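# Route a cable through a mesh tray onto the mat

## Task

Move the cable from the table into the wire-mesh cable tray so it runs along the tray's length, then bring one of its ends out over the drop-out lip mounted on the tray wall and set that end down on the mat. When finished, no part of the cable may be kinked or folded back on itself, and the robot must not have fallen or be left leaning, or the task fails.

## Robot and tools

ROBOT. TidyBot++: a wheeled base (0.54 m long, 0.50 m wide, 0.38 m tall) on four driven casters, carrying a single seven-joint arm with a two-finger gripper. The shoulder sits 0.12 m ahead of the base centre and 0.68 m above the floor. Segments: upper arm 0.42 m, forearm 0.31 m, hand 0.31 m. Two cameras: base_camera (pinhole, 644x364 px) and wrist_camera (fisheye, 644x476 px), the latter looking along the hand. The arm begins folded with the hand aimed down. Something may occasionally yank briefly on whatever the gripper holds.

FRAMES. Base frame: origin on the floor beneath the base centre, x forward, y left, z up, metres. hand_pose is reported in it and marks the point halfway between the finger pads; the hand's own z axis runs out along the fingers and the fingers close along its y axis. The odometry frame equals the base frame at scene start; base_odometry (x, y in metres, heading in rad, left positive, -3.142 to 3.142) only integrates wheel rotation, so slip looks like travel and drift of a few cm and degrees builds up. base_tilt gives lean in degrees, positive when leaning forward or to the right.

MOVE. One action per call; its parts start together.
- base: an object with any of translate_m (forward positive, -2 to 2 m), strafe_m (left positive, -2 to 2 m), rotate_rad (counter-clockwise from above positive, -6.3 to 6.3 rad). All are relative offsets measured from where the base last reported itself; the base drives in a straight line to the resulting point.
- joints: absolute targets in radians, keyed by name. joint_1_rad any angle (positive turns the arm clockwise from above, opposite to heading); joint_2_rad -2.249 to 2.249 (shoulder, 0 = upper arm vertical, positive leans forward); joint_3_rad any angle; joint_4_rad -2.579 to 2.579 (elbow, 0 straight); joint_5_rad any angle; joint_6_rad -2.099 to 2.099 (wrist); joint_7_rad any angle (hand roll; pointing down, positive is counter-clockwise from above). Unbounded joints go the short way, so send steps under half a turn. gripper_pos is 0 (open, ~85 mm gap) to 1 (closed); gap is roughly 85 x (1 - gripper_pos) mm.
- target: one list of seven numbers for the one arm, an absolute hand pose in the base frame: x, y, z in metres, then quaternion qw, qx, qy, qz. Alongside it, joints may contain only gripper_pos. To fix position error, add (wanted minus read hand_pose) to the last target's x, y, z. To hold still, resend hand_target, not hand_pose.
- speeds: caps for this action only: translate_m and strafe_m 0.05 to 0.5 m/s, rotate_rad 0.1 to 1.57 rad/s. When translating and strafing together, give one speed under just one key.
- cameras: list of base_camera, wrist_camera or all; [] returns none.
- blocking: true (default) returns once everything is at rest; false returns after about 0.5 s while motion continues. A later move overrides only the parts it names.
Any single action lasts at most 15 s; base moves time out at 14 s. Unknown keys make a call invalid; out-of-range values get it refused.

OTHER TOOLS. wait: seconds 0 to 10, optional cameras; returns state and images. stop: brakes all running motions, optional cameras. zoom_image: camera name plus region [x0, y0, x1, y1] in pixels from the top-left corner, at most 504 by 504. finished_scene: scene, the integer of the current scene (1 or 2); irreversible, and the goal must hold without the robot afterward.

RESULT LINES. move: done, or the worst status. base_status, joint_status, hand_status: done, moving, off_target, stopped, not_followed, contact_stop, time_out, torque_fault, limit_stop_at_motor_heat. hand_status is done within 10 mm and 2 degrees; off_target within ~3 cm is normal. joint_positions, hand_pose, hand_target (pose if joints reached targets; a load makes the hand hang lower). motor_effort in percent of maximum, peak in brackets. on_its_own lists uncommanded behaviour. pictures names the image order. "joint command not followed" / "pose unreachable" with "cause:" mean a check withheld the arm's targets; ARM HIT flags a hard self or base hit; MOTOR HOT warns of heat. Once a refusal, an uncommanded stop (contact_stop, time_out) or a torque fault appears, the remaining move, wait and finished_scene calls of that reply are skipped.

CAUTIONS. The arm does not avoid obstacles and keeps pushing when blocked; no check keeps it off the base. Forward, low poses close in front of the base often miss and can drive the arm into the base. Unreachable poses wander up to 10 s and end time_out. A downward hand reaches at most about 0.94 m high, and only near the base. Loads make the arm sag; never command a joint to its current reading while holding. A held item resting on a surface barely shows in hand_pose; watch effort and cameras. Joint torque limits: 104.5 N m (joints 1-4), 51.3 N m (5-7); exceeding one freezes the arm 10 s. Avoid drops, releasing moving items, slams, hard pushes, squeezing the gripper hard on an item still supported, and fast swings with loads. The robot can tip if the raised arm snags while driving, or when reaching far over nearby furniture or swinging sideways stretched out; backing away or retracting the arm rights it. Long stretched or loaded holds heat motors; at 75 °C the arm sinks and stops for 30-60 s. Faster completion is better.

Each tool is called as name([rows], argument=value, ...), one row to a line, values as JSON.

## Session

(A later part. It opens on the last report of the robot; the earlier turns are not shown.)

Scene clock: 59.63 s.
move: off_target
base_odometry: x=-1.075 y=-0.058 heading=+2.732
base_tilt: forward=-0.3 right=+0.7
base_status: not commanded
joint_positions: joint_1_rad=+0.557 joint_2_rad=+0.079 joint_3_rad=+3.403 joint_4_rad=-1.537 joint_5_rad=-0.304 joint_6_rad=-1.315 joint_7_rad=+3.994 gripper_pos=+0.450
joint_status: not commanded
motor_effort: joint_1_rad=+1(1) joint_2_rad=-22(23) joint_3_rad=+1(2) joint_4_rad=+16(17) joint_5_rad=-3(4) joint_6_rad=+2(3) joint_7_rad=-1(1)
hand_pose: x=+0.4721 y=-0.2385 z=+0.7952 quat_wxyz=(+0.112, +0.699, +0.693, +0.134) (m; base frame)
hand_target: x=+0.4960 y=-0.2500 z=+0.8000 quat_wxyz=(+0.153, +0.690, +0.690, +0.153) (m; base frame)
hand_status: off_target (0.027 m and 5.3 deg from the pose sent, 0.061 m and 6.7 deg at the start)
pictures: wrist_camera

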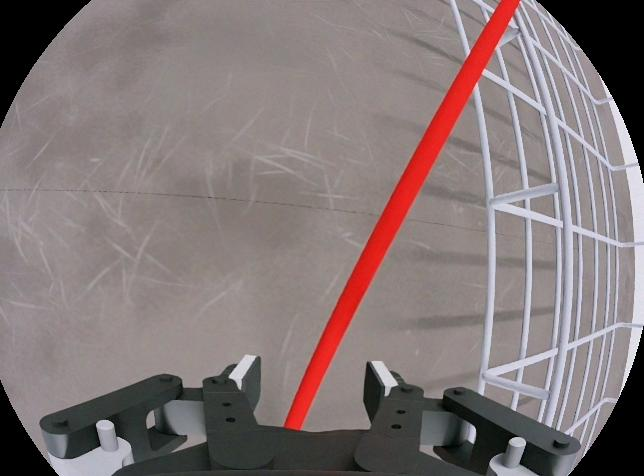

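move(target=[0.495, -0.25, 0.778, 0.153, 0.690, 0.690, 0.153], cameras=[])

move(joints={"gripper_pos": 1.0}, cameras=["wrist_camera"])

Scene clock: 60.50 s.
move: off_target
base_odometry: x=-1.075 y=-0.058 heading=+2.732
base_tilt: forward=-0.3 right=+0.6
base_status: not commanded
joint_positions: joint_1_rad=+0.561 joint_2_rad=+0.080 joint_3_rad=+3.402 joint_4_rad=-1.606 joint_5_rad=-0.304 joint_6_rad=-1.249 joint_7_rad=+4.022 gripper_pos=+0.450
joint_status: not commanded
motor_effort: joint_1_rad=+0(1) joint_2_rad=-22(23) joint_3_rad=-1(1) joint_4_rad=+16(17) joint_5_rad=-4(4) joint_6_rad=+2(2) joint_7_rad=-1(2)
hand_pose: x=+0.4686 y=-0.2402 z=+0.7729 quat_wxyz=(+0.112, +0.698, +0.695, +0.131) (m; base frame)
hand_target: x=+0.4950 y=-0.2500 z=+0.7780 quat_wxyz=(+0.153, +0.690, +0.690, +0.153) (m; base frame)
hand_status: off_target (0.029 m and 5.4 deg from the pose sent, 0.031 m and 5.3 deg at the start)
pictures: none
No camera images: "cameras" was empty.

Scene clock: 61.33 s.
move: off_target
base_odometry: x=-1.075 y=-0.058 heading=+2.732
base_tilt: forward=-0.3 right=+0.7
base_status: not commanded
joint_positions: joint_1_rad=+0.561 joint_2_rad=+0.080 joint_3_rad=+3.402 joint_4_rad=-1.606 joint_5_rad=-0.304 joint_6_rad=-1.248 joint_7_rad=+4.022 gripper_pos=+0.945
joint_status: gripper_pos off_target (ended at +0.945, target +1.000)
motor_effort: joint_1_rad=+0(1) joint_2_rad=-22(22) joint_3_rad=-1(1) joint_4_rad=+16(17) joint_5_rad=-4(4) joint_6_rad=+2(3) joint_7_rad=+0(1)
hand_pose: x=+0.4689 y=-0.2403 z=+0.7730 quat_wxyz=(+0.113, +0.698, +0.695, +0.131) (m; base frame)
hand_target: x=+0.4950 y=-0.2500 z=+0.7780 quat_wxyz=(+0.153, +0.690, +0.690, +0.153) (m; base frame)
hand_status: not commanded
pictures: wrist_camera

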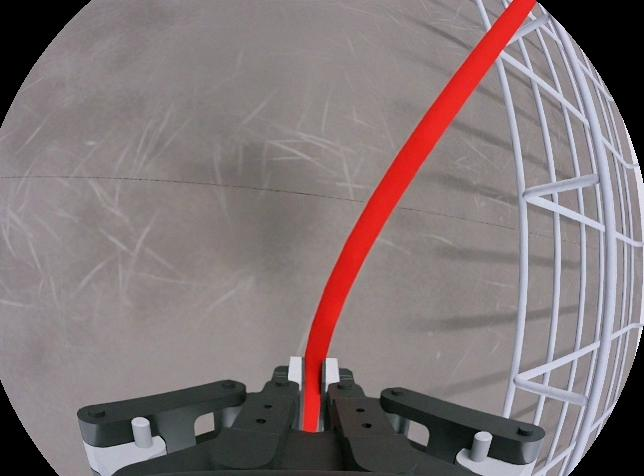

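move(target=[0.51, -0.25, 0.885, 0.153, 0.690, 0.690, 0.153], cameras=[])

move(target=[0.60, -0.245, 0.895, 0.153, 0.690, 0.690, 0.153], cameras=[])

move(target=[0.70, -0.24, 0.885, 0.153, 0.690, 0.690, 0.153], cameras=["wrist_camera"])

move(target=[0.70, -0.24, 0.825, 0.153, 0.690, 0.690, 0.153], cameras=[])

move(target=[0.70, -0.24, 0.810, 0.153, 0.690, 0.690, 0.153], cameras=["wrist_camera"])

Scene clock: 63.03 s.
move: off_target
base_odometry: x=-1.075 y=-0.058 heading=+2.732
base_tilt: forward=-0.3 right=+0.7
base_status: not commanded
joint_positions: joint_1_rad=+0.611 joint_2_rad=+0.109 joint_3_rad=+3.332 joint_4_rad=-1.264 joint_5_rad=-0.304 joint_6_rad=-1.391 joint_7_rad=+3.958 gripper_pos=+0.945
joint_status: not commanded
motor_effort: joint_1_rad=+0(1) joint_2_rad=-24(25) joint_3_rad=-1(2) joint_4_rad=+17(18) joint_5_rad=-4(5) joint_6_rad=+4(4) joint_7_rad=-1(1)
hand_pose: x=+0.5149 y=-0.2674 z=+0.8848 quat_wxyz=(+0.189, +0.679, +0.696, +0.137) (m; base frame)
hand_target: x=+0.5100 y=-0.2500 z=+0.8850 quat_wxyz=(+0.153, +0.690, +0.690, +0.153) (m; base frame)
hand_status: off_target (0.018 m and 4.7 deg from the pose sent, 0.120 m and 5.4 deg at the start)
pictures: none
No camera images: "cameras" was empty.

Scene clock: 64.43 s.
move: off_target
base_odometry: x=-1.075 y=-0.058 heading=+2.732
base_tilt: forward=-0.3 right=+0.8
base_status: not commanded
joint_positions: joint_1_rad=+0.681 joint_2_rad=+0.299 joint_3_rad=+3.024 joint_4_rad=-0.990 joint_5_rad=-0.257 joint_6_rad=-1.421 joint_7_rad=+3.736 gripper_pos=+0.945
joint_status: not commanded
motor_effort: joint_1_rad=+0(1) joint_2_rad=-30(31) joint_3_rad=-2(3) joint_4_rad=+17(18) joint_5_rad=-5(5) joint_6_rad=+5(5) joint_7_rad=-1(1)
hand_pose: x=+0.6224 y=-0.2362 z=+0.9023 quat_wxyz=(+0.179, +0.671, +0.695, +0.185) (m; base frame)
hand_target: x=+0.6000 y=-0.2450 z=+0.8950 quat_wxyz=(+0.153, +0.690, +0.690, +0.153) (m; base frame)
hand_status: off_target (0.025 m and 5.3 deg from the pose sent, 0.089 m and 4.7 deg at the start)
pictures: none
No camera images: "cameras" was empty.

Scene clock: 65.93 s.
move: off_target
base_odometry: x=-1.075 y=-0.058 heading=+2.732
base_tilt: forward=-0.3 right=+0.7
base_status: not commanded
joint_positions: joint_1_rad=+0.589 joint_2_rad=+0.562 joint_3_rad=+2.934 joint_4_rad=-0.622 joint_5_rad=-0.118 joint_6_rad=-1.509 joint_7_rad=+3.577 gripper_pos=+0.945
joint_status: not commanded
motor_effort: joint_1_rad=+0(2) joint_2_rad=-39(40) joint_3_rad=-4(5) joint_4_rad=+17(18) joint_5_rad=-4(5) joint_6_rad=+5(6) joint_7_rad=-1(1)
hand_pose: x=+0.7166 y=-0.2446 z=+0.8881 quat_wxyz=(+0.172, +0.678, +0.690, +0.184) (m; base frame)
hand_target: x=+0.7000 y=-0.2400 z=+0.8850 quat_wxyz=(+0.153, +0.690, +0.690, +0.153) (m; base frame)
hand_status: off_target (0.017 m and 4.4 deg from the pose sent, 0.080 m and 5.3 deg at the start)
pictures: wrist_camera

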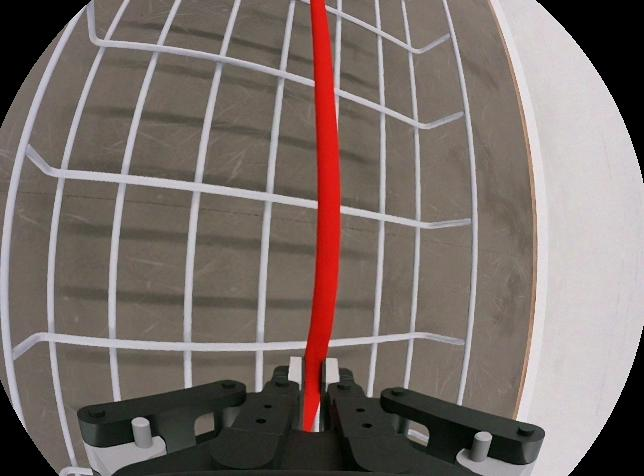

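Scene clock: 67.33 s.
move: off_target
base_odometry: x=-1.075 y=-0.058 heading=+2.731
base_tilt: forward=-0.4 right=+0.7
base_status: not commanded
joint_positions: joint_1_rad=+0.608 joint_2_rad=+0.519 joint_3_rad=+2.889 joint_4_rad=-0.862 joint_5_rad=-0.109 joint_6_rad=-1.427 joint_7_rad=+3.576 gripper_pos=+0.945
joint_status: not commanded
motor_effort: joint_1_rad=-1(1) joint_2_rad=-35(39) joint_3_rad=-5(5) joint_4_rad=+14(17) joint_5_rad=-3(5) joint_6_rad=+1(5) joint_7_rad=-1(1)
hand_pose: x=+0.6946 y=-0.2158 z=+0.8276 quat_wxyz=(+0.118, +0.681, +0.702, +0.171) (m; base frame)
hand_target: x=+0.7000 y=-0.2400 z=+0.8250 quat_wxyz=(+0.153, +0.690, +0.690, +0.153) (m; base frame)
hand_status: off_target (0.025 m and 4.8 deg from the pose sent, 0.065 m and 4.4 deg at the start)
pictures: none
No camera images: "cameras" was empty.

Scene clock: 68.10 s.
move: off_target
base_odometry: x=-1.075 y=-0.058 heading=+2.731
base_tilt: forward=-0.3 right=+0.7
base_status: not commanded
joint_positions: joint_1_rad=+0.620 joint_2_rad=+0.497 joint_3_rad=+2.877 joint_4_rad=-0.912 joint_5_rad=-0.109 joint_6_rad=-1.377 joint_7_rad=+3.576 gripper_pos=+0.945
joint_status: not commanded
motor_effort: joint_1_rad=-1(1) joint_2_rad=-31(35) joint_3_rad=-4(5) joint_4_rad=+13(15) joint_5_rad=-4(5) joint_6_rad=+2(3) joint_7_rad=-1(1)
hand_pose: x=+0.6944 y=-0.2155 z=+0.8258 quat_wxyz=(+0.128, +0.682, +0.699, +0.175) (m; base frame)
hand_target: x=+0.7000 y=-0.2400 z=+0.8100 quat_wxyz=(+0.153, +0.690, +0.690, +0.153) (m; base frame)
hand_status: off_target (0.030 m and 4.0 deg from the pose sent, 0.030 m and 4.8 deg at the start)
pictures: wrist_camera

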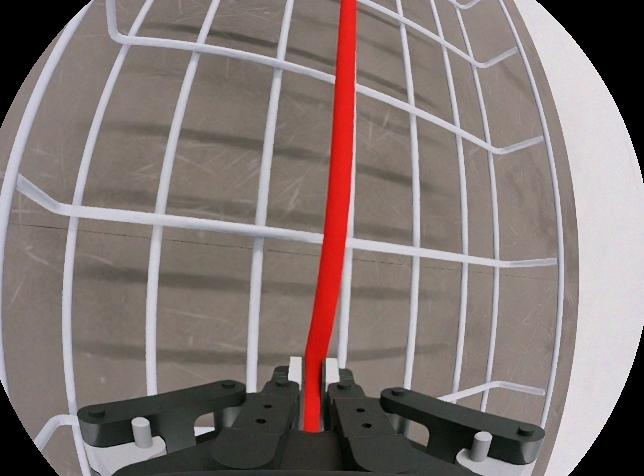

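move(joints={"gripper_pos": 0.45}, cameras=[])

move(target=[0.67, -0.24, 0.92, 0.122, 0.697, 0.697, 0.122], cameras=["wrist_camera"])

move(joints={"joint_1_rad": 0.0, "joint_2_rad": 0.0, "joint_3_rad": 3.14, "joint_4_rad": -1.0, "joint_5_rad": 0.0, "joint_6_rad": -1.4, "joint_7_rad": 1.57}, base={"strafe_m": -0.5}, cameras=["wrist_camera", "base_camera"])

Scene clock: 69.07 s.
move: done
base_odometry: x=-1.075 y=-0.058 heading=+2.732
base_tilt: forward=-0.3 right=+0.7
base_status: not commanded
joint_positions: joint_1_rad=+0.620 joint_2_rad=+0.500 joint_3_rad=+2.868 joint_4_rad=-0.927 joint_5_rad=-0.109 joint_6_rad=-1.351 joint_7_rad=+3.576 gripper_pos=+0.451
joint_status: all done
motor_effort: joint_1_rad=+2(3) joint_2_rad=-35(37) joint_3_rad=-3(5) joint_4_rad=+14(17) joint_5_rad=-2(4) joint_6_rad=-1(6) joint_7_rad=-1(1)
hand_pose: x=+0.7000 y=-0.2127 z=+0.8214 quat_wxyz=(+0.131, +0.680, +0.699, +0.179) (m; base frame)
hand_target: x=+0.7000 y=-0.2400 z=+0.8100 quat_wxyz=(+0.153, +0.690, +0.690, +0.153) (m; base frame)
hand_status: not commanded
pictures: none
No camera images: "cameras" was empty.

Scene clock: 71.43 s.
move: off_target
base_odometry: x=-1.075 y=-0.058 heading=+2.732
base_tilt: forward=-0.3 right=+0.7
base_status: not commanded
joint_positions: joint_1_rad=+0.523 joint_2_rad=+0.690 joint_3_rad=+3.024 joint_4_rad=-0.168 joint_5_rad=-0.108 joint_6_rad=-1.898 joint_7_rad=+3.574 gripper_pos=+0.450
joint_status: not commanded
motor_effort: joint_1_rad=+0(2) joint_2_rad=-40(40) joint_3_rad=-2(4) joint_4_rad=+13(18) joint_5_rad=-2(4) joint_6_rad=+4(5) joint_7_rad=-1(1)
hand_pose: x=+0.6878 y=-0.2461 z=+0.9298 quat_wxyz=(+0.153, +0.677, +0.705, +0.145) (m; base frame)
hand_target: x=+0.6700 y=-0.2400 z=+0.9200 quat_wxyz=(+0.122, +0.697, +0.697, +0.122) (m; base frame)
hand_status: off_target (0.021 m and 5.1 deg from the pose sent, 0.107 m and 6.9 deg at the start)
pictures: wrist_camera

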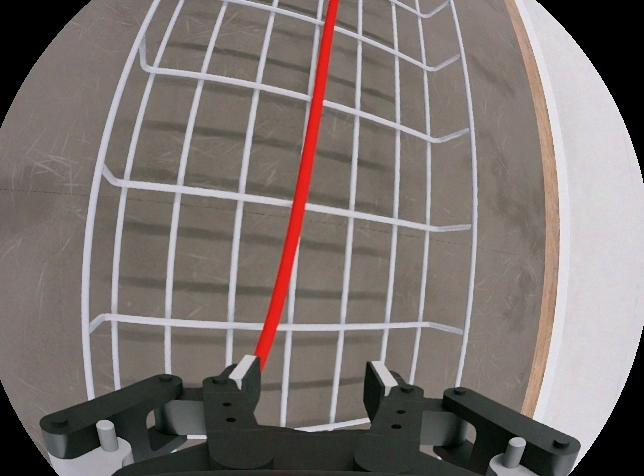

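Scene clock: 74.27 s.
move: off_target
base_odometry: x=-0.876 y=+0.400 heading=+2.732
base_tilt: forward=-0.3 right=+0.7
base_status: done
joint_positions: joint_1_rad=+0.016 joint_2_rad=+0.012 joint_3_rad=+3.126 joint_4_rad=-0.982 joint_5_rad=-0.074 joint_6_rad=-1.496 joint_7_rad=+1.613 gripper_pos=+0.450
joint_status: joint_6_rad off_target (ended at -1.496, target -1.400); the others done
motor_effort: joint_1_rad=+0(4) joint_2_rad=-19(40) joint_3_rad=-1(4) joint_4_rad=+16(17) joint_5_rad=-1(4) joint_6_rad=+6(7) joint_7_rad=-1(2)
hand_pose: x=+0.5758 y=+0.0240 z=+1.0270 quat_wxyz=(-0.029, +0.946, +0.029, +0.320) (m; base frame)
hand_target: x=+0.5938 y=+0.0021 z=+1.0429 quat_wxyz=(+0.000, +0.932, +0.000, +0.362) (m; base frame)
hand_status: not commanded
pictures: base_camera, wrist_camera

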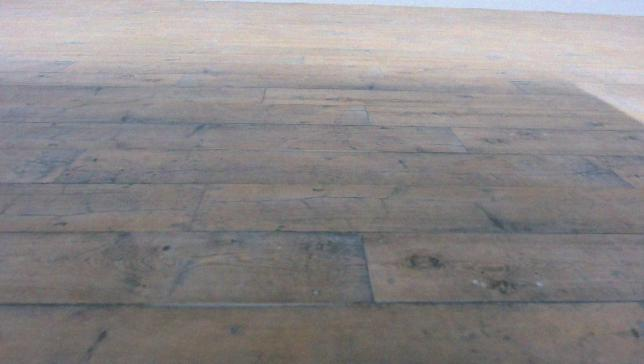

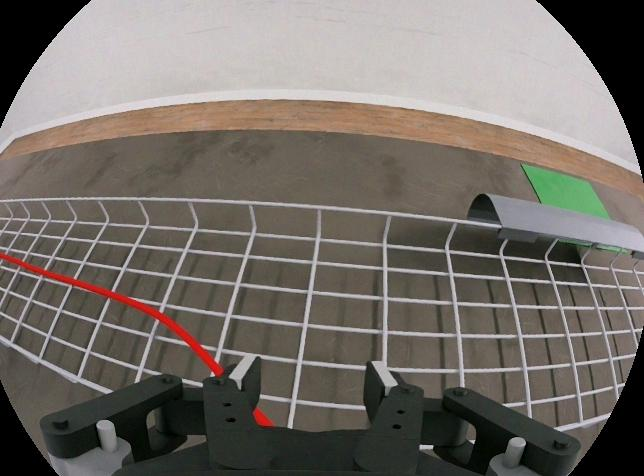

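move(target=[0.54, -0.15, 0.92, 0.183, 0.683, 0.683, 0.183], cameras=["wrist_camera"])

Scene clock: 77.17 s.
move: off_target
base_odometry: x=-0.876 y=+0.400 heading=+2.732
base_tilt: forward=-0.4 right=+0.6
base_status: not commanded
joint_positions: joint_1_rad=+0.222 joint_2_rad=+0.012 joint_3_rad=+3.418 joint_4_rad=-1.279 joint_5_rad=-0.181 joint_6_rad=-1.484 joint_7_rad=+3.607 gripper_pos=+0.450
joint_status: not commanded
motor_effort: joint_1_rad=+1(1) joint_2_rad=-20(20) joint_3_rad=+0(2) joint_4_rad=+17(17) joint_5_rad=-2(3) joint_6_rad=+3(6) joint_7_rad=-1(1)
hand_pose: x=+0.5164 y=-0.1494 z=+0.9037 quat_wxyz=(+0.147, +0.697, +0.688, +0.139) (m; base frame)
hand_target: x=+0.5400 y=-0.1500 z=+0.9200 quat_wxyz=(+0.183, +0.683, +0.683, +0.183) (m; base frame)
hand_status: off_target (0.029 m and 6.8 deg from the pose sent, 0.207 m and 88.0 deg at the start)
pictures: wrist_camera

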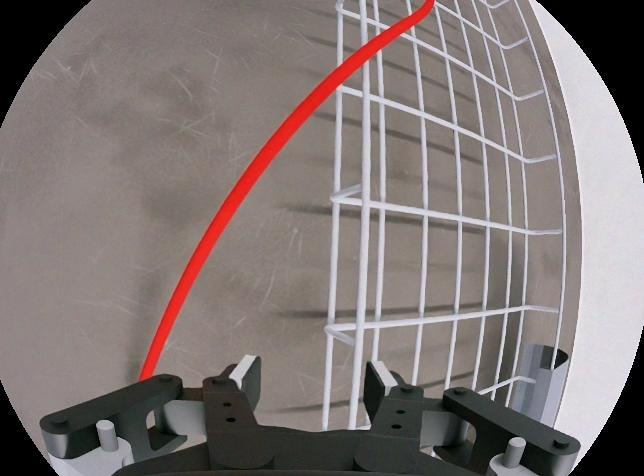

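move(target=[0.45, -0.20, 0.86, 0.122, 0.697, 0.697, 0.122], cameras=["wrist_camera"])

Scene clock: 79.07 s.
move: off_target
base_odometry: x=-0.876 y=+0.400 heading=+2.732
base_tilt: forward=-0.2 right=+0.6
base_status: not commanded
joint_positions: joint_1_rad=+0.228 joint_2_rad=-0.017 joint_3_rad=+3.601 joint_4_rad=-1.429 joint_5_rad=-0.181 joint_6_rad=-1.484 joint_7_rad=+3.803 gripper_pos=+0.450
joint_status: not commanded
motor_effort: joint_1_rad=+0(2) joint_2_rad=-17(20) joint_3_rad=+0(2) joint_4_rad=+16(17) joint_5_rad=-3(4) joint_6_rad=+2(4) joint_7_rad=+0(1)
hand_pose: x=+0.4518 y=-0.1992 z=+0.8548 quat_wxyz=(+0.109, +0.706, +0.692, +0.107) (m; base frame)
hand_target: x=+0.4500 y=-0.2000 z=+0.8600 quat_wxyz=(+0.122, +0.697, +0.697, +0.122) (m; base frame)
hand_status: off_target (0.006 m and 2.5 deg from the pose sent, 0.094 m and 3.6 deg at the start)
pictures: wrist_camera

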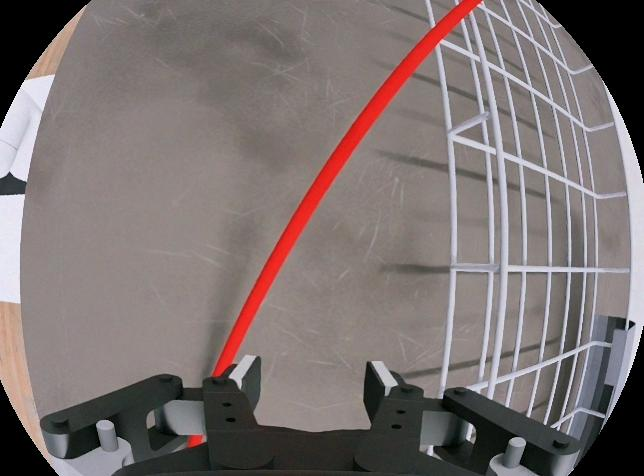

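move(target=[0.425, -0.20, 0.82, 0.122, 0.697, 0.697, 0.122], cameras=["wrist_camera"])

Scene clock: 80.37 s.
move: off_target
base_odometry: x=-0.876 y=+0.400 heading=+2.732
base_tilt: forward=-0.3 right=+0.6
base_status: not commanded
joint_positions: joint_1_rad=+0.039 joint_2_rad=-0.099 joint_3_rad=+3.795 joint_4_rad=-1.610 joint_5_rad=-0.181 joint_6_rad=-1.434 joint_7_rad=+3.810 gripper_pos=+0.450
joint_status: not commanded
motor_effort: joint_1_rad=+1(1) joint_2_rad=-13(18) joint_3_rad=-2(2) joint_4_rad=+16(17) joint_5_rad=-3(4) joint_6_rad=+1(3) joint_7_rad=-1(1)
hand_pose: x=+0.4159 y=-0.1785 z=+0.8161 quat_wxyz=(+0.074, +0.712, +0.686, +0.129) (m; base frame)
hand_target: x=+0.4250 y=-0.2000 z=+0.8200 quat_wxyz=(+0.122, +0.697, +0.697, +0.122) (m; base frame)
hand_status: off_target (0.024 m and 5.9 deg from the pose sent, 0.044 m and 2.5 deg at the start)
pictures: wrist_camera

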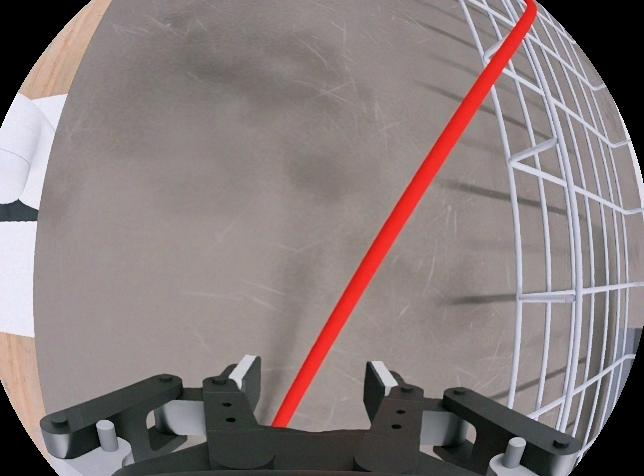

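move(target=[0.44, -0.20, 0.787, 0.122, 0.697, 0.697, 0.122], cameras=["wrist_camera"])

Scene clock: 81.43 s.
move: off_target
base_odometry: x=-0.876 y=+0.400 heading=+2.732
base_tilt: forward=-0.4 right=+0.8
base_status: not commanded
joint_positions: joint_1_rad=+0.128 joint_2_rad=-0.086 joint_3_rad=+3.719 joint_4_rad=-1.689 joint_5_rad=-0.181 joint_6_rad=-1.333 joint_7_rad=+3.850 gripper_pos=+0.450
joint_status: not commanded
motor_effort: joint_1_rad=+0(1) joint_2_rad=-14(15) joint_3_rad=-2(2) joint_4_rad=+16(17) joint_5_rad=-2(4) joint_6_rad=+2(3) joint_7_rad=-1(1)
hand_pose: x=+0.4199 y=-0.1858 z=+0.7893 quat_wxyz=(+0.086, +0.708, +0.691, +0.120) (m; base frame)
hand_target: x=+0.4400 y=-0.2000 z=+0.7870 quat_wxyz=(+0.122, +0.697, +0.697, +0.122) (m; base frame)
hand_status: off_target (0.025 m and 4.4 deg from the pose sent, 0.043 m and 5.9 deg at the start)
pictures: wrist_camera

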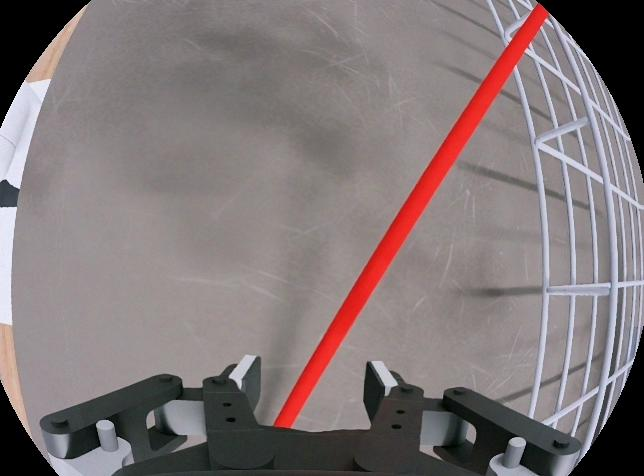

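move(joints={"joint_7_rad": 3.45}, cameras=["wrist_camera"])

Scene clock: 82.70 s.
move: done
base_odometry: x=-0.876 y=+0.400 heading=+2.732
base_tilt: forward=-0.4 right=+0.6
base_status: not commanded
joint_positions: joint_1_rad=+0.128 joint_2_rad=-0.086 joint_3_rad=+3.719 joint_4_rad=-1.689 joint_5_rad=-0.181 joint_6_rad=-1.331 joint_7_rad=+3.479 gripper_pos=+0.450
joint_status: all done
motor_effort: joint_1_rad=+1(1) joint_2_rad=-14(14) joint_3_rad=-1(2) joint_4_rad=+17(17) joint_5_rad=-3(4) joint_6_rad=+2(3) joint_7_rad=-1(2)
hand_pose: x=+0.4203 y=-0.1862 z=+0.7894 quat_wxyz=(+0.063, +0.823, +0.548, +0.134) (m; base frame)
hand_target: x=+0.4400 y=-0.2000 z=+0.7870 quat_wxyz=(+0.092, +0.832, +0.527, +0.146) (m; base frame)
hand_status: not commanded
pictures: wrist_camera

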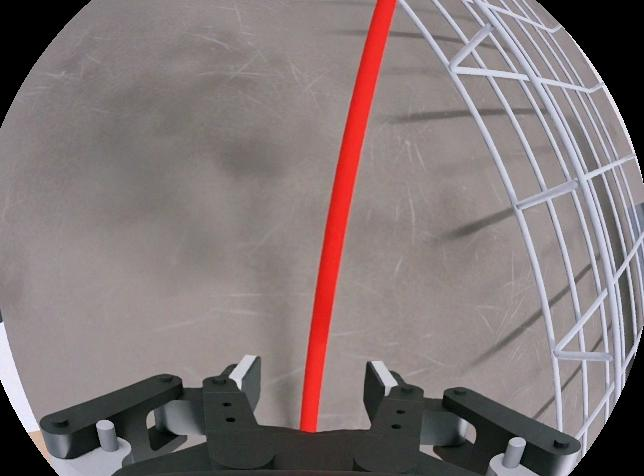

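move(target=[0.444, -0.20, 0.766, 0.092, 0.832, 0.527, 0.146], cameras=["wrist_camera"])

move(joints={"gripper_pos": 1.0}, cameras=["wrist_camera"])

Scene clock: 83.67 s.
move: off_target
base_odometry: x=-0.876 y=+0.400 heading=+2.732
base_tilt: forward=-0.4 right=+0.6
base_status: not commanded
joint_positions: joint_1_rad=+0.212 joint_2_rad=-0.069 joint_3_rad=+3.645 joint_4_rad=-1.744 joint_5_rad=-0.181 joint_6_rad=-1.268 joint_7_rad=+3.479 gripper_pos=+0.450
joint_status: not commanded
motor_effort: joint_1_rad=+1(1) joint_2_rad=-15(16) joint_3_rad=-2(2) joint_4_rad=+16(17) joint_5_rad=-3(3) joint_6_rad=+1(3) joint_7_rad=-1(1)
hand_pose: x=+0.4202 y=-0.1903 z=+0.7678 quat_wxyz=(+0.064, +0.830, +0.540, +0.126) (m; base frame)
hand_target: x=+0.4440 y=-0.2000 z=+0.7660 quat_wxyz=(+0.092, +0.832, +0.527, +0.146) (m; base frame)
hand_status: off_target (0.026 m and 4.2 deg from the pose sent, 0.036 m and 4.5 deg at the start)
pictures: wrist_camera

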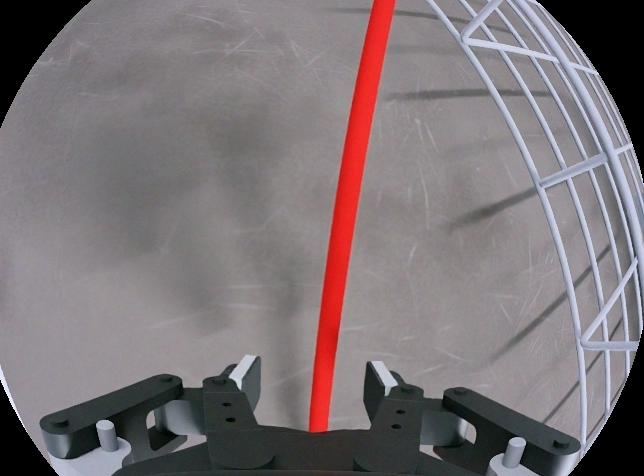

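Scene clock: 84.50 s.
move: done
base_odometry: x=-0.876 y=+0.400 heading=+2.732
base_tilt: forward=-0.2 right=+0.7
base_status: not commanded
joint_positions: joint_1_rad=+0.212 joint_2_rad=-0.069 joint_3_rad=+3.645 joint_4_rad=-1.744 joint_5_rad=-0.181 joint_6_rad=-1.267 joint_7_rad=+3.479 gripper_pos=+0.999
joint_status: all done
motor_effort: joint_1_rad=+0(1) joint_2_rad=-15(15) joint_3_rad=+0(2) joint_4_rad=+16(17) joint_5_rad=-3(4) joint_6_rad=+1(3) joint_7_rad=-1(2)
hand_pose: x=+0.4204 y=-0.1905 z=+0.7679 quat_wxyz=(+0.065, +0.830, +0.540, +0.126) (m; base frame)
hand_target: x=+0.4440 y=-0.2000 z=+0.7660 quat_wxyz=(+0.092, +0.832, +0.527, +0.146) (m; base frame)
hand_status: not commanded
pictures: wrist_camera

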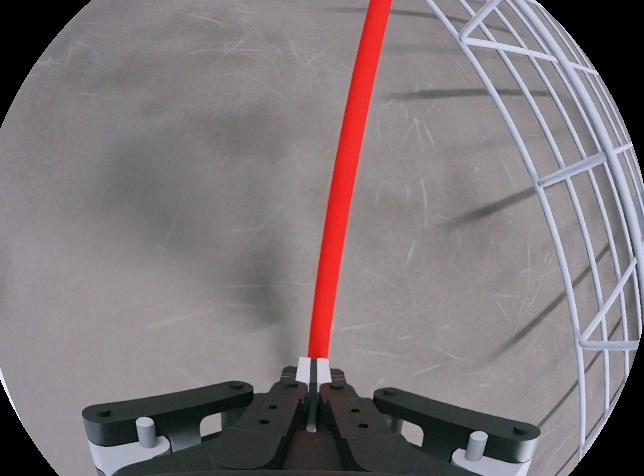

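Missed: the cable is lower. Open and go lower.

move(joints={"gripper_pos": 0.45}, cameras=[])

move(target=[0.448, -0.20, 0.745, 0.092, 0.832, 0.527, 0.146], cameras=["wrist_camera"])

move(joints={"gripper_pos": 1.0}, cameras=["wrist_camera"])

Scene clock: 85.43 s.
move: done
base_odometry: x=-0.876 y=+0.400 heading=+2.732
base_tilt: forward=-0.3 right=+0.8
base_status: not commanded
joint_positions: joint_1_rad=+0.212 joint_2_rad=-0.069 joint_3_rad=+3.645 joint_4_rad=-1.744 joint_5_rad=-0.181 joint_6_rad=-1.267 joint_7_rad=+3.479 gripper_pos=+0.450
joint_status: all done
motor_effort: joint_1_rad=+0(1) joint_2_rad=-15(15) joint_3_rad=-2(2) joint_4_rad=+16(17) joint_5_rad=-3(3) joint_6_rad=+2(3) joint_7_rad=-1(1)
hand_pose: x=+0.4204 y=-0.1905 z=+0.7679 quat_wxyz=(+0.065, +0.830, +0.540, +0.126) (m; base frame)
hand_target: x=+0.4440 y=-0.2000 z=+0.7660 quat_wxyz=(+0.092, +0.832, +0.527, +0.146) (m; base frame)
hand_status: not commanded
pictures: none
No camera images: "cameras" was empty.

Scene clock: 86.23 s.
move: off_target
base_odometry: x=-0.876 y=+0.400 heading=+2.732
base_tilt: forward=-0.4 right=+0.7
base_status: not commanded
joint_positions: joint_1_rad=+0.259 joint_2_rad=-0.047 joint_3_rad=+3.602 joint_4_rad=-1.797 joint_5_rad=-0.181 joint_6_rad=-1.200 joint_7_rad=+3.480 gripper_pos=+0.450
joint_status: not commanded
motor_effort: joint_1_rad=+0(1) joint_2_rad=-16(17) joint_3_rad=-2(2) joint_4_rad=+16(17) joint_5_rad=-2(4) joint_6_rad=+1(3) joint_7_rad=-1(2)
hand_pose: x=+0.4215 y=-0.1938 z=+0.7449 quat_wxyz=(+0.065, +0.835, +0.534, +0.118) (m; base frame)
hand_target: x=+0.4480 y=-0.2000 z=+0.7450 quat_wxyz=(+0.092, +0.832, +0.527, +0.146) (m; base frame)
hand_status: off_target (0.027 m and 4.5 deg from the pose sent, 0.037 m and 4.2 deg at the start)
pictures: wrist_camera

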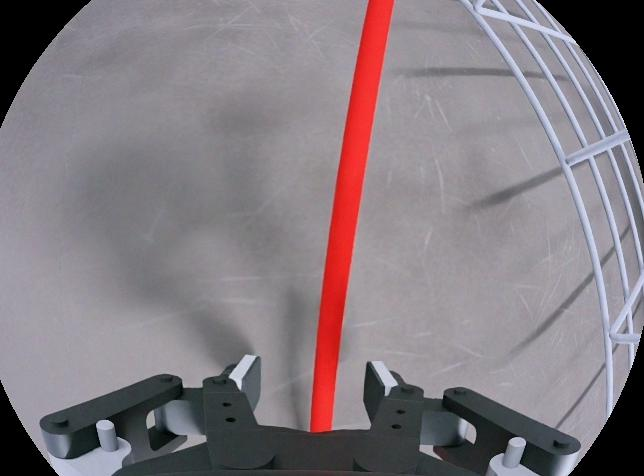

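Scene clock: 87.07 s.
move: off_target
base_odometry: x=-0.876 y=+0.400 heading=+2.732
base_tilt: forward=-0.3 right=+0.7
base_status: not commanded
joint_positions: joint_1_rad=+0.259 joint_2_rad=-0.047 joint_3_rad=+3.602 joint_4_rad=-1.797 joint_5_rad=-0.181 joint_6_rad=-1.200 joint_7_rad=+3.480 gripper_pos=+0.926
joint_status: gripper_pos off_target (ended at +0.926, target +1.000)
motor_effort: joint_1_rad=+0(1) joint_2_rad=-16(16) joint_3_rad=+0(2) joint_4_rad=+16(16) joint_5_rad=-3(3) joint_6_rad=+0(3) joint_7_rad=-1(1)
hand_pose: x=+0.4215 y=-0.1938 z=+0.7449 quat_wxyz=(+0.065, +0.835, +0.534, +0.118) (m; base frame)
hand_target: x=+0.4480 y=-0.2000 z=+0.7450 quat_wxyz=(+0.092, +0.832, +0.527, +0.146) (m; base frame)
hand_status: not commanded
pictures: wrist_camera

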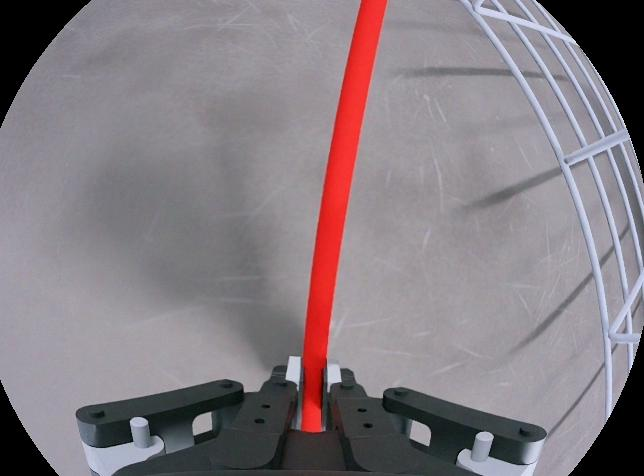

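move(target=[0.46, -0.20, 0.82, 0.092, 0.832, 0.527, 0.146], cameras=[])

move(target=[0.52, -0.21, 0.895, 0.138, 0.741, 0.634, 0.168], cameras=["wrist_camera"])

move(target=[0.61, -0.22, 0.90, 0.153, 0.690, 0.690, 0.153], cameras=["wrist_camera"])

move(target=[0.70, -0.24, 0.89, 0.153, 0.690, 0.690, 0.153], cameras=["wrist_camera"])

Scene clock: 89.67 s.
move: off_target
base_odometry: x=-0.876 y=+0.400 heading=+2.732
base_tilt: forward=-0.3 right=+0.7
base_status: not commanded
joint_positions: joint_1_rad=+0.274 joint_2_rad=-0.042 joint_3_rad=+3.572 joint_4_rad=-1.594 joint_5_rad=-0.181 joint_6_rad=-1.259 joint_7_rad=+3.459 gripper_pos=+0.926
joint_status: not commanded
motor_effort: joint_1_rad=+0(1) joint_2_rad=-17(18) joint_3_rad=-2(2) joint_4_rad=+17(18) joint_5_rad=-3(4) joint_6_rad=+3(4) joint_7_rad=-1(1)
hand_pose: x=+0.4608 y=-0.2201 z=+0.8180 quat_wxyz=(+0.129, +0.823, +0.536, +0.138) (m; base frame)
hand_target: x=+0.4600 y=-0.2000 z=+0.8200 quat_wxyz=(+0.092, +0.832, +0.527, +0.146) (m; base frame)
hand_status: off_target (0.020 m and 4.6 deg from the pose sent, 0.085 m and 4.5 deg at the start)
pictures: none
No camera images: "cameras" was empty.

Scene clock: 91.07 s.
move: off_target
base_odometry: x=-0.876 y=+0.400 heading=+2.732
base_tilt: forward=-0.3 right=+0.6
base_status: not commanded
joint_positions: joint_1_rad=+0.472 joint_2_rad=+0.071 joint_3_rad=+3.370 joint_4_rad=-1.277 joint_5_rad=-0.226 joint_6_rad=-1.390 joint_7_rad=+3.617 gripper_pos=+0.926
joint_status: not commanded
motor_effort: joint_1_rad=+0(1) joint_2_rad=-23(23) joint_3_rad=-1(2) joint_4_rad=+17(18) joint_5_rad=-4(4) joint_6_rad=+3(4) joint_7_rad=-1(1)
hand_pose: x=+0.5178 y=-0.2393 z=+0.8918 quat_wxyz=(+0.175, +0.759, +0.611, +0.142) (m; base frame)
hand_target: x=+0.5200 y=-0.2100 z=+0.8950 quat_wxyz=(+0.138, +0.742, +0.635, +0.168) (m; base frame)
hand_status: off_target (0.030 m and 6.2 deg from the pose sent, 0.098 m and 15.1 deg at the start)
pictures: wrist_camera

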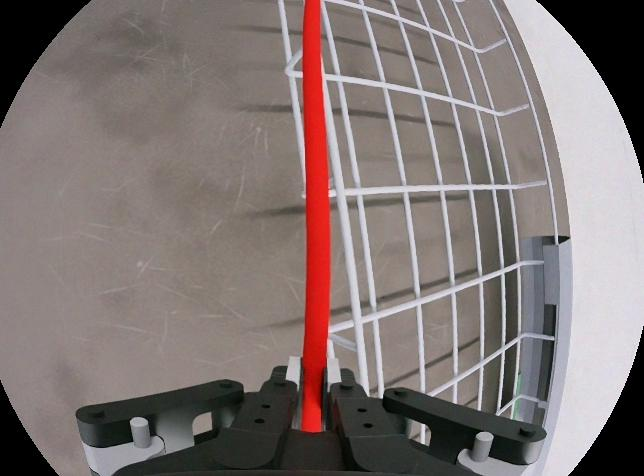

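Scene clock: 92.53 s.
move: off_target
base_odometry: x=-0.876 y=+0.400 heading=+2.732
base_tilt: forward=-0.4 right=+0.7
base_status: not commanded
joint_positions: joint_1_rad=+0.617 joint_2_rad=+0.294 joint_3_rad=+3.026 joint_4_rad=-0.990 joint_5_rad=-0.226 joint_6_rad=-1.419 joint_7_rad=+3.618 gripper_pos=+0.926
joint_status: not commanded
motor_effort: joint_1_rad=+0(1) joint_2_rad=-30(32) joint_3_rad=-2(3) joint_4_rad=+17(18) joint_5_rad=-5(5) joint_6_rad=+3(5) joint_7_rad=-1(1)
hand_pose: x=+0.6321 y=-0.2123 z=+0.9029 quat_wxyz=(+0.171, +0.692, +0.677, +0.186) (m; base frame)
hand_target: x=+0.6100 y=-0.2200 z=+0.9000 quat_wxyz=(+0.153, +0.690, +0.690, +0.153) (m; base frame)
hand_status: off_target (0.024 m and 4.6 deg from the pose sent, 0.095 m and 12.4 deg at the start)
pictures: wrist_camera

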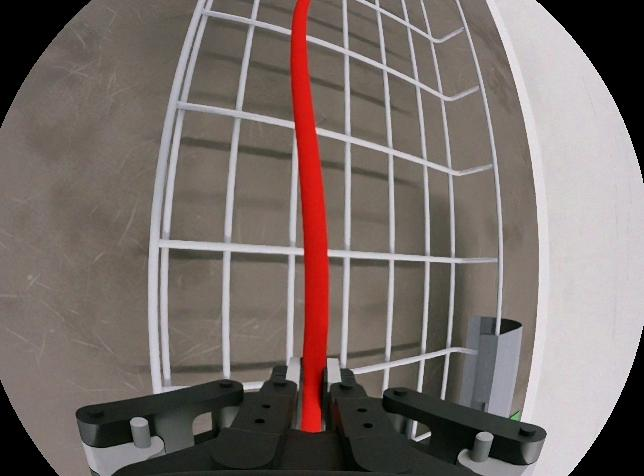

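Scene clock: 94.07 s.
move: off_target
base_odometry: x=-0.876 y=+0.400 heading=+2.732
base_tilt: forward=-0.3 right=+0.6
base_status: not commanded
joint_positions: joint_1_rad=+0.578 joint_2_rad=+0.574 joint_3_rad=+2.936 joint_4_rad=-0.591 joint_5_rad=-0.125 joint_6_rad=-1.535 joint_7_rad=+3.574 gripper_pos=+0.926
joint_status: not commanded
motor_effort: joint_1_rad=+0(2) joint_2_rad=-39(41) joint_3_rad=-3(4) joint_4_rad=+17(18) joint_5_rad=-3(4) joint_6_rad=+5(5) joint_7_rad=-1(1)
hand_pose: x=+0.7193 y=-0.2382 z=+0.8906 quat_wxyz=(+0.167, +0.675, +0.693, +0.188) (m; base frame)
hand_target: x=+0.7000 y=-0.2400 z=+0.8900 quat_wxyz=(+0.153, +0.690, +0.690, +0.153) (m; base frame)
hand_status: off_target (0.019 m and 4.6 deg from the pose sent, 0.074 m and 4.6 deg at the start)
pictures: wrist_camera

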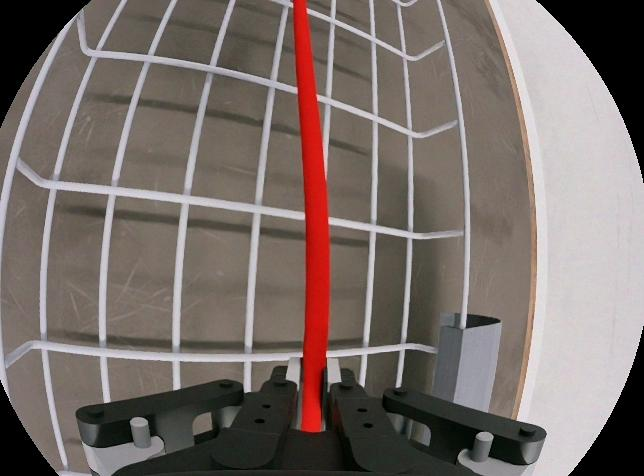

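move(target=[0.75, -0.29, 0.875, 0.153, 0.690, 0.690, 0.153], cameras=["wrist_camera"])

move(target=[0.755, -0.29, 0.835, 0.153, 0.690, 0.690, 0.153], cameras=["wrist_camera"])

Scene clock: 104.63 s.
move: time_out
base_odometry: x=-0.876 y=+0.400 heading=+2.732
base_tilt: forward=-0.3 right=+0.7
base_status: not commanded
joint_positions: joint_1_rad=+0.532 joint_2_rad=+0.814 joint_3_rad=+3.067 joint_4_rad=-0.090 joint_5_rad=-0.234 joint_6_rad=-1.786 joint_7_rad=+3.516 gripper_pos=+0.926
joint_status: not commanded
motor_effort: joint_1_rad=+0(7) joint_2_rad=-45(51) joint_3_rad=-3(8) joint_4_rad=+14(18) joint_5_rad=-3(12) joint_6_rad=+4(10) joint_7_rad=-1(2)
hand_pose: x=+0.7523 y=-0.2618 z=+0.8965 quat_wxyz=(+0.163, +0.688, +0.678, +0.202) (m; base frame)
hand_target: x=+0.7528 y=-0.2602 z=+0.8970 quat_wxyz=(+0.162, +0.687, +0.678, +0.205) (m; base frame)
hand_status: time_out (0.036 m and 5.9 deg from the pose sent, 0.062 m and 4.6 deg at the start; a joint's target at an end of its range on 42 of 300 steps)
pictures: wrist_camera

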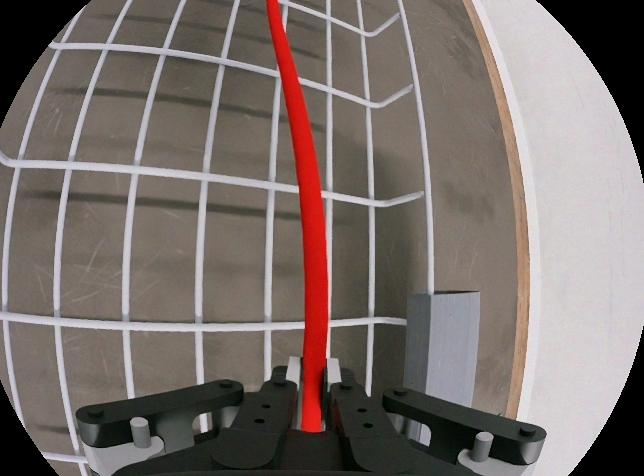

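not run: a stop that you did not command came earlier in this reply.

move(base={"strafe_m": -0.08}, speeds={"strafe_m": 0.15}, cameras=["wrist_camera"])

move(target=[0.75, -0.255, 0.84, 0.153, 0.690, 0.690, 0.153], cameras=["wrist_camera"])

Scene clock: 105.97 s.
move: done
base_odometry: x=-0.844 y=+0.474 heading=+2.732
base_tilt: forward=-0.3 right=+0.7
base_status: done
joint_positions: joint_1_rad=+0.527 joint_2_rad=+0.816 joint_3_rad=+3.064 joint_4_rad=-0.090 joint_5_rad=-0.234 joint_6_rad=-1.786 joint_7_rad=+3.516 gripper_pos=+0.926
joint_status: not commanded
motor_effort: joint_1_rad=+0(7) joint_2_rad=-45(46) joint_3_rad=-3(4) joint_4_rad=+15(15) joint_5_rad=-3(4) joint_6_rad=+5(6) joint_7_rad=-1(2)
hand_pose: x=+0.7539 y=-0.2584 z=+0.8958 quat_wxyz=(+0.162, +0.686, +0.680, +0.203) (m; base frame)
hand_target: x=+0.7528 y=-0.2602 z=+0.8970 quat_wxyz=(+0.162, +0.687, +0.678, +0.205) (m; base frame)
hand_status: not commanded
pictures: wrist_camera

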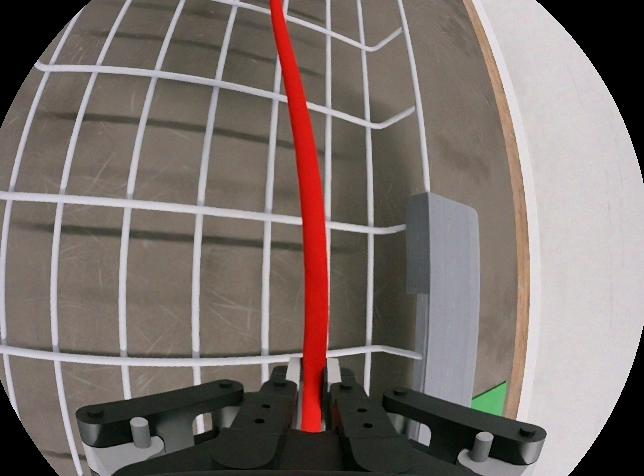

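Scene clock: 107.53 s.
move: off_target
base_odometry: x=-0.844 y=+0.474 heading=+2.732
base_tilt: forward=-0.4 right=+0.6
base_status: not commanded
joint_positions: joint_1_rad=+0.527 joint_2_rad=+0.731 joint_3_rad=+2.942 joint_4_rad=-0.474 joint_5_rad=-0.096 joint_6_rad=-1.642 joint_7_rad=+3.516 gripper_pos=+0.926
joint_status: not commanded
motor_effort: joint_1_rad=+0(1) joint_2_rad=-43(45) joint_3_rad=-3(5) joint_4_rad=+15(16) joint_5_rad=-4(5) joint_6_rad=+2(5) joint_7_rad=-1(1)
hand_pose: x=+0.7383 y=-0.2319 z=+0.8223 quat_wxyz=(+0.095, +0.695, +0.694, +0.163) (m; base frame)
hand_target: x=+0.7500 y=-0.2550 z=+0.8400 quat_wxyz=(+0.153, +0.690, +0.690, +0.153) (m; base frame)
hand_status: off_target (0.031 m and 6.8 deg from the pose sent, 0.056 m and 6.0 deg at the start)
pictures: wrist_camera

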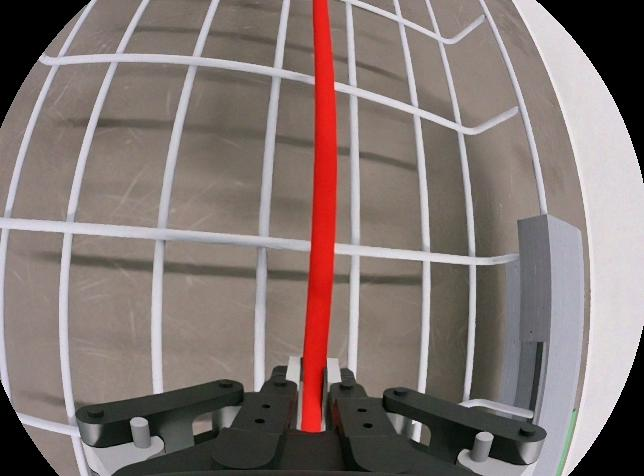

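move(joints={"gripper_pos": 0.45}, cameras=[])

move(target=[0.69, -0.24, 0.92, 0.122, 0.697, 0.697, 0.122], cameras=[])

move(joints={"joint_1_rad": 0.5, "joint_2_rad": -0.2, "joint_3_rad": 3.14, "joint_4_rad": -1.1, "joint_5_rad": 0.0, "joint_6_rad": -1.1, "joint_7_rad": 1.57}, cameras=["wrist_camera"])

Scene clock: 108.60 s.
move: done
base_odometry: x=-0.844 y=+0.474 heading=+2.732
base_tilt: forward=-0.2 right=+0.7
base_status: not commanded
joint_positions: joint_1_rad=+0.527 joint_2_rad=+0.727 joint_3_rad=+2.936 joint_4_rad=-0.477 joint_5_rad=-0.093 joint_6_rad=-1.625 joint_7_rad=+3.516 gripper_pos=+0.450
joint_status: all done
motor_effort: joint_1_rad=+0(3) joint_2_rad=-43(45) joint_3_rad=-3(5) joint_4_rad=+16(16) joint_5_rad=-3(4) joint_6_rad=+3(4) joint_7_rad=-1(1)
hand_pose: x=+0.7425 y=-0.2317 z=+0.8256 quat_wxyz=(+0.102, +0.693, +0.693, +0.168) (m; base frame)
hand_target: x=+0.7500 y=-0.2550 z=+0.8400 quat_wxyz=(+0.153, +0.690, +0.690, +0.153) (m; base frame)
hand_status: not commanded
pictures: none
No camera images: "cameras" was empty.

Scene clock: 119.07 s.
move: time_out
base_odometry: x=-0.844 y=+0.474 heading=+2.732
base_tilt: forward=-0.3 right=+0.6
base_status: not commanded
joint_positions: joint_1_rad=+0.521 joint_2_rad=+0.736 joint_3_rad=+3.145 joint_4_rad=-0.215 joint_5_rad=-0.051 joint_6_rad=-1.895 joint_7_rad=+3.508 gripper_pos=+0.450
joint_status: not commanded
motor_effort: joint_1_rad=+0(4) joint_2_rad=-42(51) joint_3_rad=-2(4) joint_4_rad=+14(17) joint_5_rad=-1(4) joint_6_rad=+2(7) joint_7_rad=-1(2)
hand_pose: x=+0.6720 y=-0.2997 z=+0.8786 quat_wxyz=(+0.131, +0.744, +0.651, +0.069) (m; base frame)
hand_target: x=+0.6735 y=-0.2987 z=+0.8820 quat_wxyz=(+0.135, +0.743, +0.652, +0.073) (m; base frame)
hand_status: time_out (0.075 m and 9.7 deg from the pose sent, 0.108 m and 5.7 deg at the start; a joint's target at an end of its range on 87 of 300 steps)
pictures: none
No camera images: "cameras" was empty.

not run: a stop that you did not command came earlier in this reply.

move(joints={"joint_1_rad": 0.5, "joint_2_rad": -0.2, "joint_3_rad": 3.14, "joint_4_rad": -1.1, "joint_5_rad": 0.0, "joint_6_rad": -1.1, "joint_7_rad": 1.57}, cameras=["wrist_camera"])

Scene clock: 123.37 s.
move: off_target
base_odometry: x=-0.844 y=+0.474 heading=+2.732
base_tilt: forward=-0.4 right=+0.6
base_status: not commanded
joint_positions: joint_1_rad=+0.518 joint_2_rad=-0.192 joint_3_rad=+3.145 joint_4_rad=-1.082 joint_5_rad=-0.051 joint_6_rad=-1.199 joint_7_rad=+1.613 gripper_pos=+0.450
joint_status: joint_6_rad off_target (ended at -1.199, target -1.100); the others done
motor_effort: joint_1_rad=+1(2) joint_2_rad=-12(45) joint_3_rad=-1(3) joint_4_rad=+16(17) joint_5_rad=-1(3) joint_6_rad=+7(9) joint_7_rad=-1(2)
hand_pose: x=+0.5033 y=-0.2026 z=+1.1388 quat_wxyz=(+0.115, +0.841, -0.201, +0.489) (m; base frame)
hand_target: x=+0.5112 y=-0.2118 z=+1.1600 quat_wxyz=(+0.133, +0.815, -0.208, +0.524) (m; base frame)
hand_status: not commanded
pictures: wrist_camera

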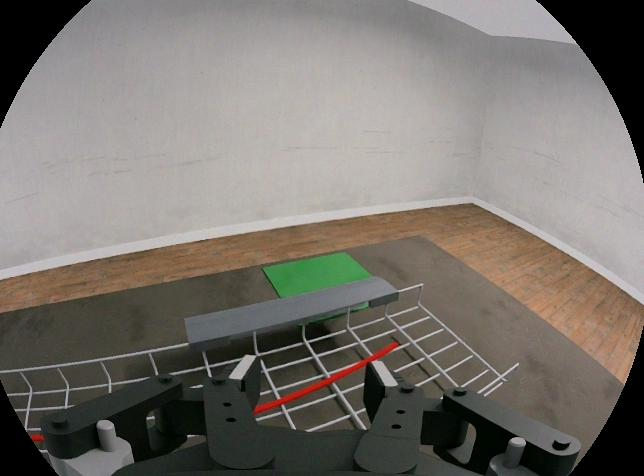

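move(base={"translate_m": -0.24}, joints={"joint_1_rad": 0.0, "joint_2_rad": -0.2, "joint_3_rad": 3.14, "joint_4_rad": -1.1, "joint_5_rad": 0.0, "joint_6_rad": -1.4, "joint_7_rad": 1.57}, cameras=[])

move(base={"strafe_m": -1.68}, cameras=["wrist_camera"])

move(base={"translate_m": 1.12, "rotate_rad": 1.571}, cameras=["wrist_camera", "base_camera"])

Scene clock: 126.23 s.
move: done
base_odometry: x=-0.624 y=+0.378 heading=+2.732
base_tilt: forward=-0.4 right=+0.7
base_status: done
joint_positions: joint_1_rad=+0.017 joint_2_rad=-0.204 joint_3_rad=+3.144 joint_4_rad=-1.086 joint_5_rad=-0.051 joint_6_rad=-1.319 joint_7_rad=+1.611 gripper_pos=+0.450
joint_status: all done
motor_effort: joint_1_rad=+1(2) joint_2_rad=-11(16) joint_3_rad=-1(2) joint_4_rad=+16(18) joint_5_rad=-1(3) joint_6_rad=+7(9) joint_7_rad=-1(2)
hand_pose: x=+0.5278 y=+0.0084 z=+1.1106 quat_wxyz=(-0.011, +0.891, +0.015, +0.454) (m; base frame)
hand_target: x=+0.5138 y=+0.0021 z=+1.0822 quat_wxyz=(+0.000, +0.913, +0.000, +0.408) (m; base frame)
hand_status: not commanded
pictures: none
No camera images: "cameras" was empty.

Scene clock: 130.70 s.
move: done
base_odometry: x=+0.046 y=+1.919 heading=+2.732
base_tilt: forward=-0.3 right=+0.7
base_status: done
joint_positions: joint_1_rad=+0.014 joint_2_rad=-0.204 joint_3_rad=+3.144 joint_4_rad=-1.086 joint_5_rad=-0.051 joint_6_rad=-1.320 joint_7_rad=+1.611 gripper_pos=+0.450
joint_status: not commanded
motor_effort: joint_1_rad=+0(2) joint_2_rad=-11(12) joint_3_rad=-1(3) joint_4_rad=+16(16) joint_5_rad=-2(3) joint_6_rad=+7(8) joint_7_rad=-1(1)
hand_pose: x=+0.5277 y=+0.0101 z=+1.1106 quat_wxyz=(-0.012, +0.891, +0.016, +0.453) (m; base frame)
hand_target: x=+0.5138 y=+0.0021 z=+1.0822 quat_wxyz=(+0.000, +0.913, +0.000, +0.408) (m; base frame)
hand_status: not commanded
pictures: wrist_camera

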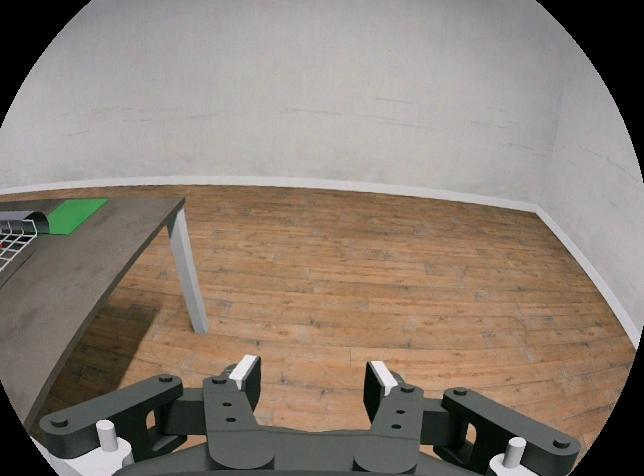

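Scene clock: 134.60 s.
move: done
base_odometry: x=-0.982 y=+2.366 heading=-1.980
base_tilt: forward=-0.3 right=+0.6
base_status: done
joint_positions: joint_1_rad=+0.011 joint_2_rad=-0.201 joint_3_rad=+3.145 joint_4_rad=-1.086 joint_5_rad=-0.050 joint_6_rad=-1.321 joint_7_rad=+1.611 gripper_pos=+0.450
joint_status: not commanded
motor_effort: joint_1_rad=+0(2) joint_2_rad=-11(14) joint_3_rad=+0(3) joint_4_rad=+16(17) joint_5_rad=-1(3) joint_6_rad=+7(9) joint_7_rad=-1(1)
hand_pose: x=+0.5288 y=+0.0105 z=+1.1087 quat_wxyz=(-0.013, +0.892, +0.017, +0.451) (m; base frame)
hand_target: x=+0.5138 y=+0.0021 z=+1.0822 quat_wxyz=(+0.000, +0.913, +0.000, +0.408) (m; base frame)
hand_status: not commanded
pictures: base_camera, wrist_camera

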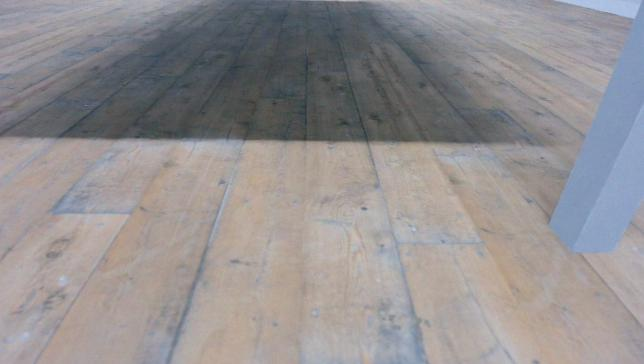

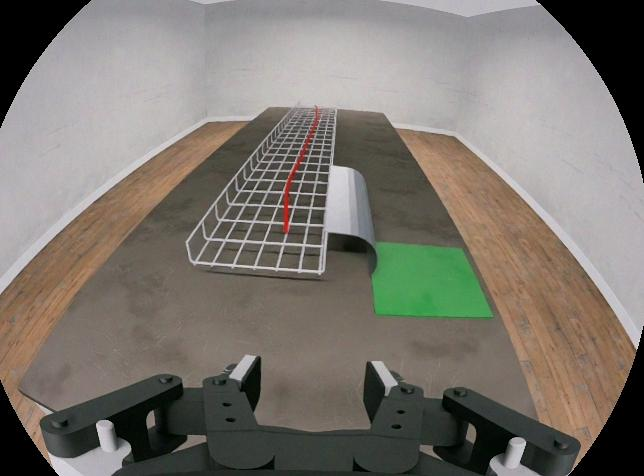

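move(base={"translate_m": 0.33, "strafe_m": -0.1}, joints={"joint_1_rad": -0.2}, cameras=["wrist_camera"])

Scene clock: 137.20 s.
move: done
base_odometry: x=-1.205 y=+2.103 heading=-1.981
base_tilt: forward=-0.3 right=+0.7
base_status: done
joint_positions: joint_1_rad=-0.184 joint_2_rad=-0.191 joint_3_rad=+3.143 joint_4_rad=-1.089 joint_5_rad=-0.050 joint_6_rad=-1.322 joint_7_rad=+1.611 gripper_pos=+0.450
joint_status: all done
motor_effort: joint_1_rad=+0(2) joint_2_rad=-12(16) joint_3_rad=-1(2) joint_4_rad=+16(17) joint_5_rad=-1(2) joint_6_rad=+6(8) joint_7_rad=+0(1)
hand_pose: x=+0.5230 y=+0.0911 z=+1.1025 quat_wxyz=(-0.056, +0.890, +0.104, +0.441) (m; base frame)
hand_target: x=+0.5055 y=+0.0805 z=+1.0822 quat_wxyz=(-0.041, +0.908, +0.092, +0.406) (m; base frame)
hand_status: not commanded
pictures: wrist_camera

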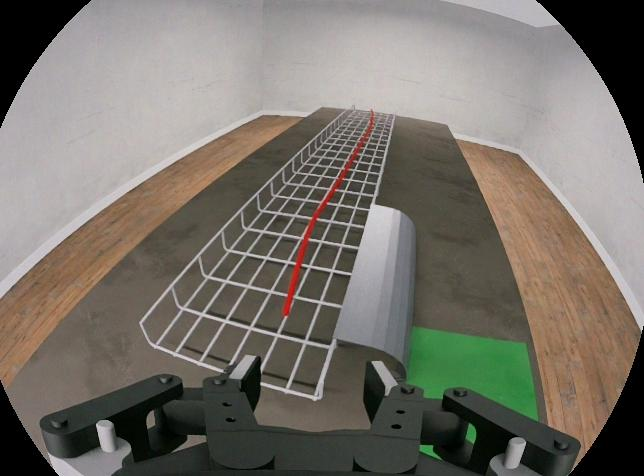

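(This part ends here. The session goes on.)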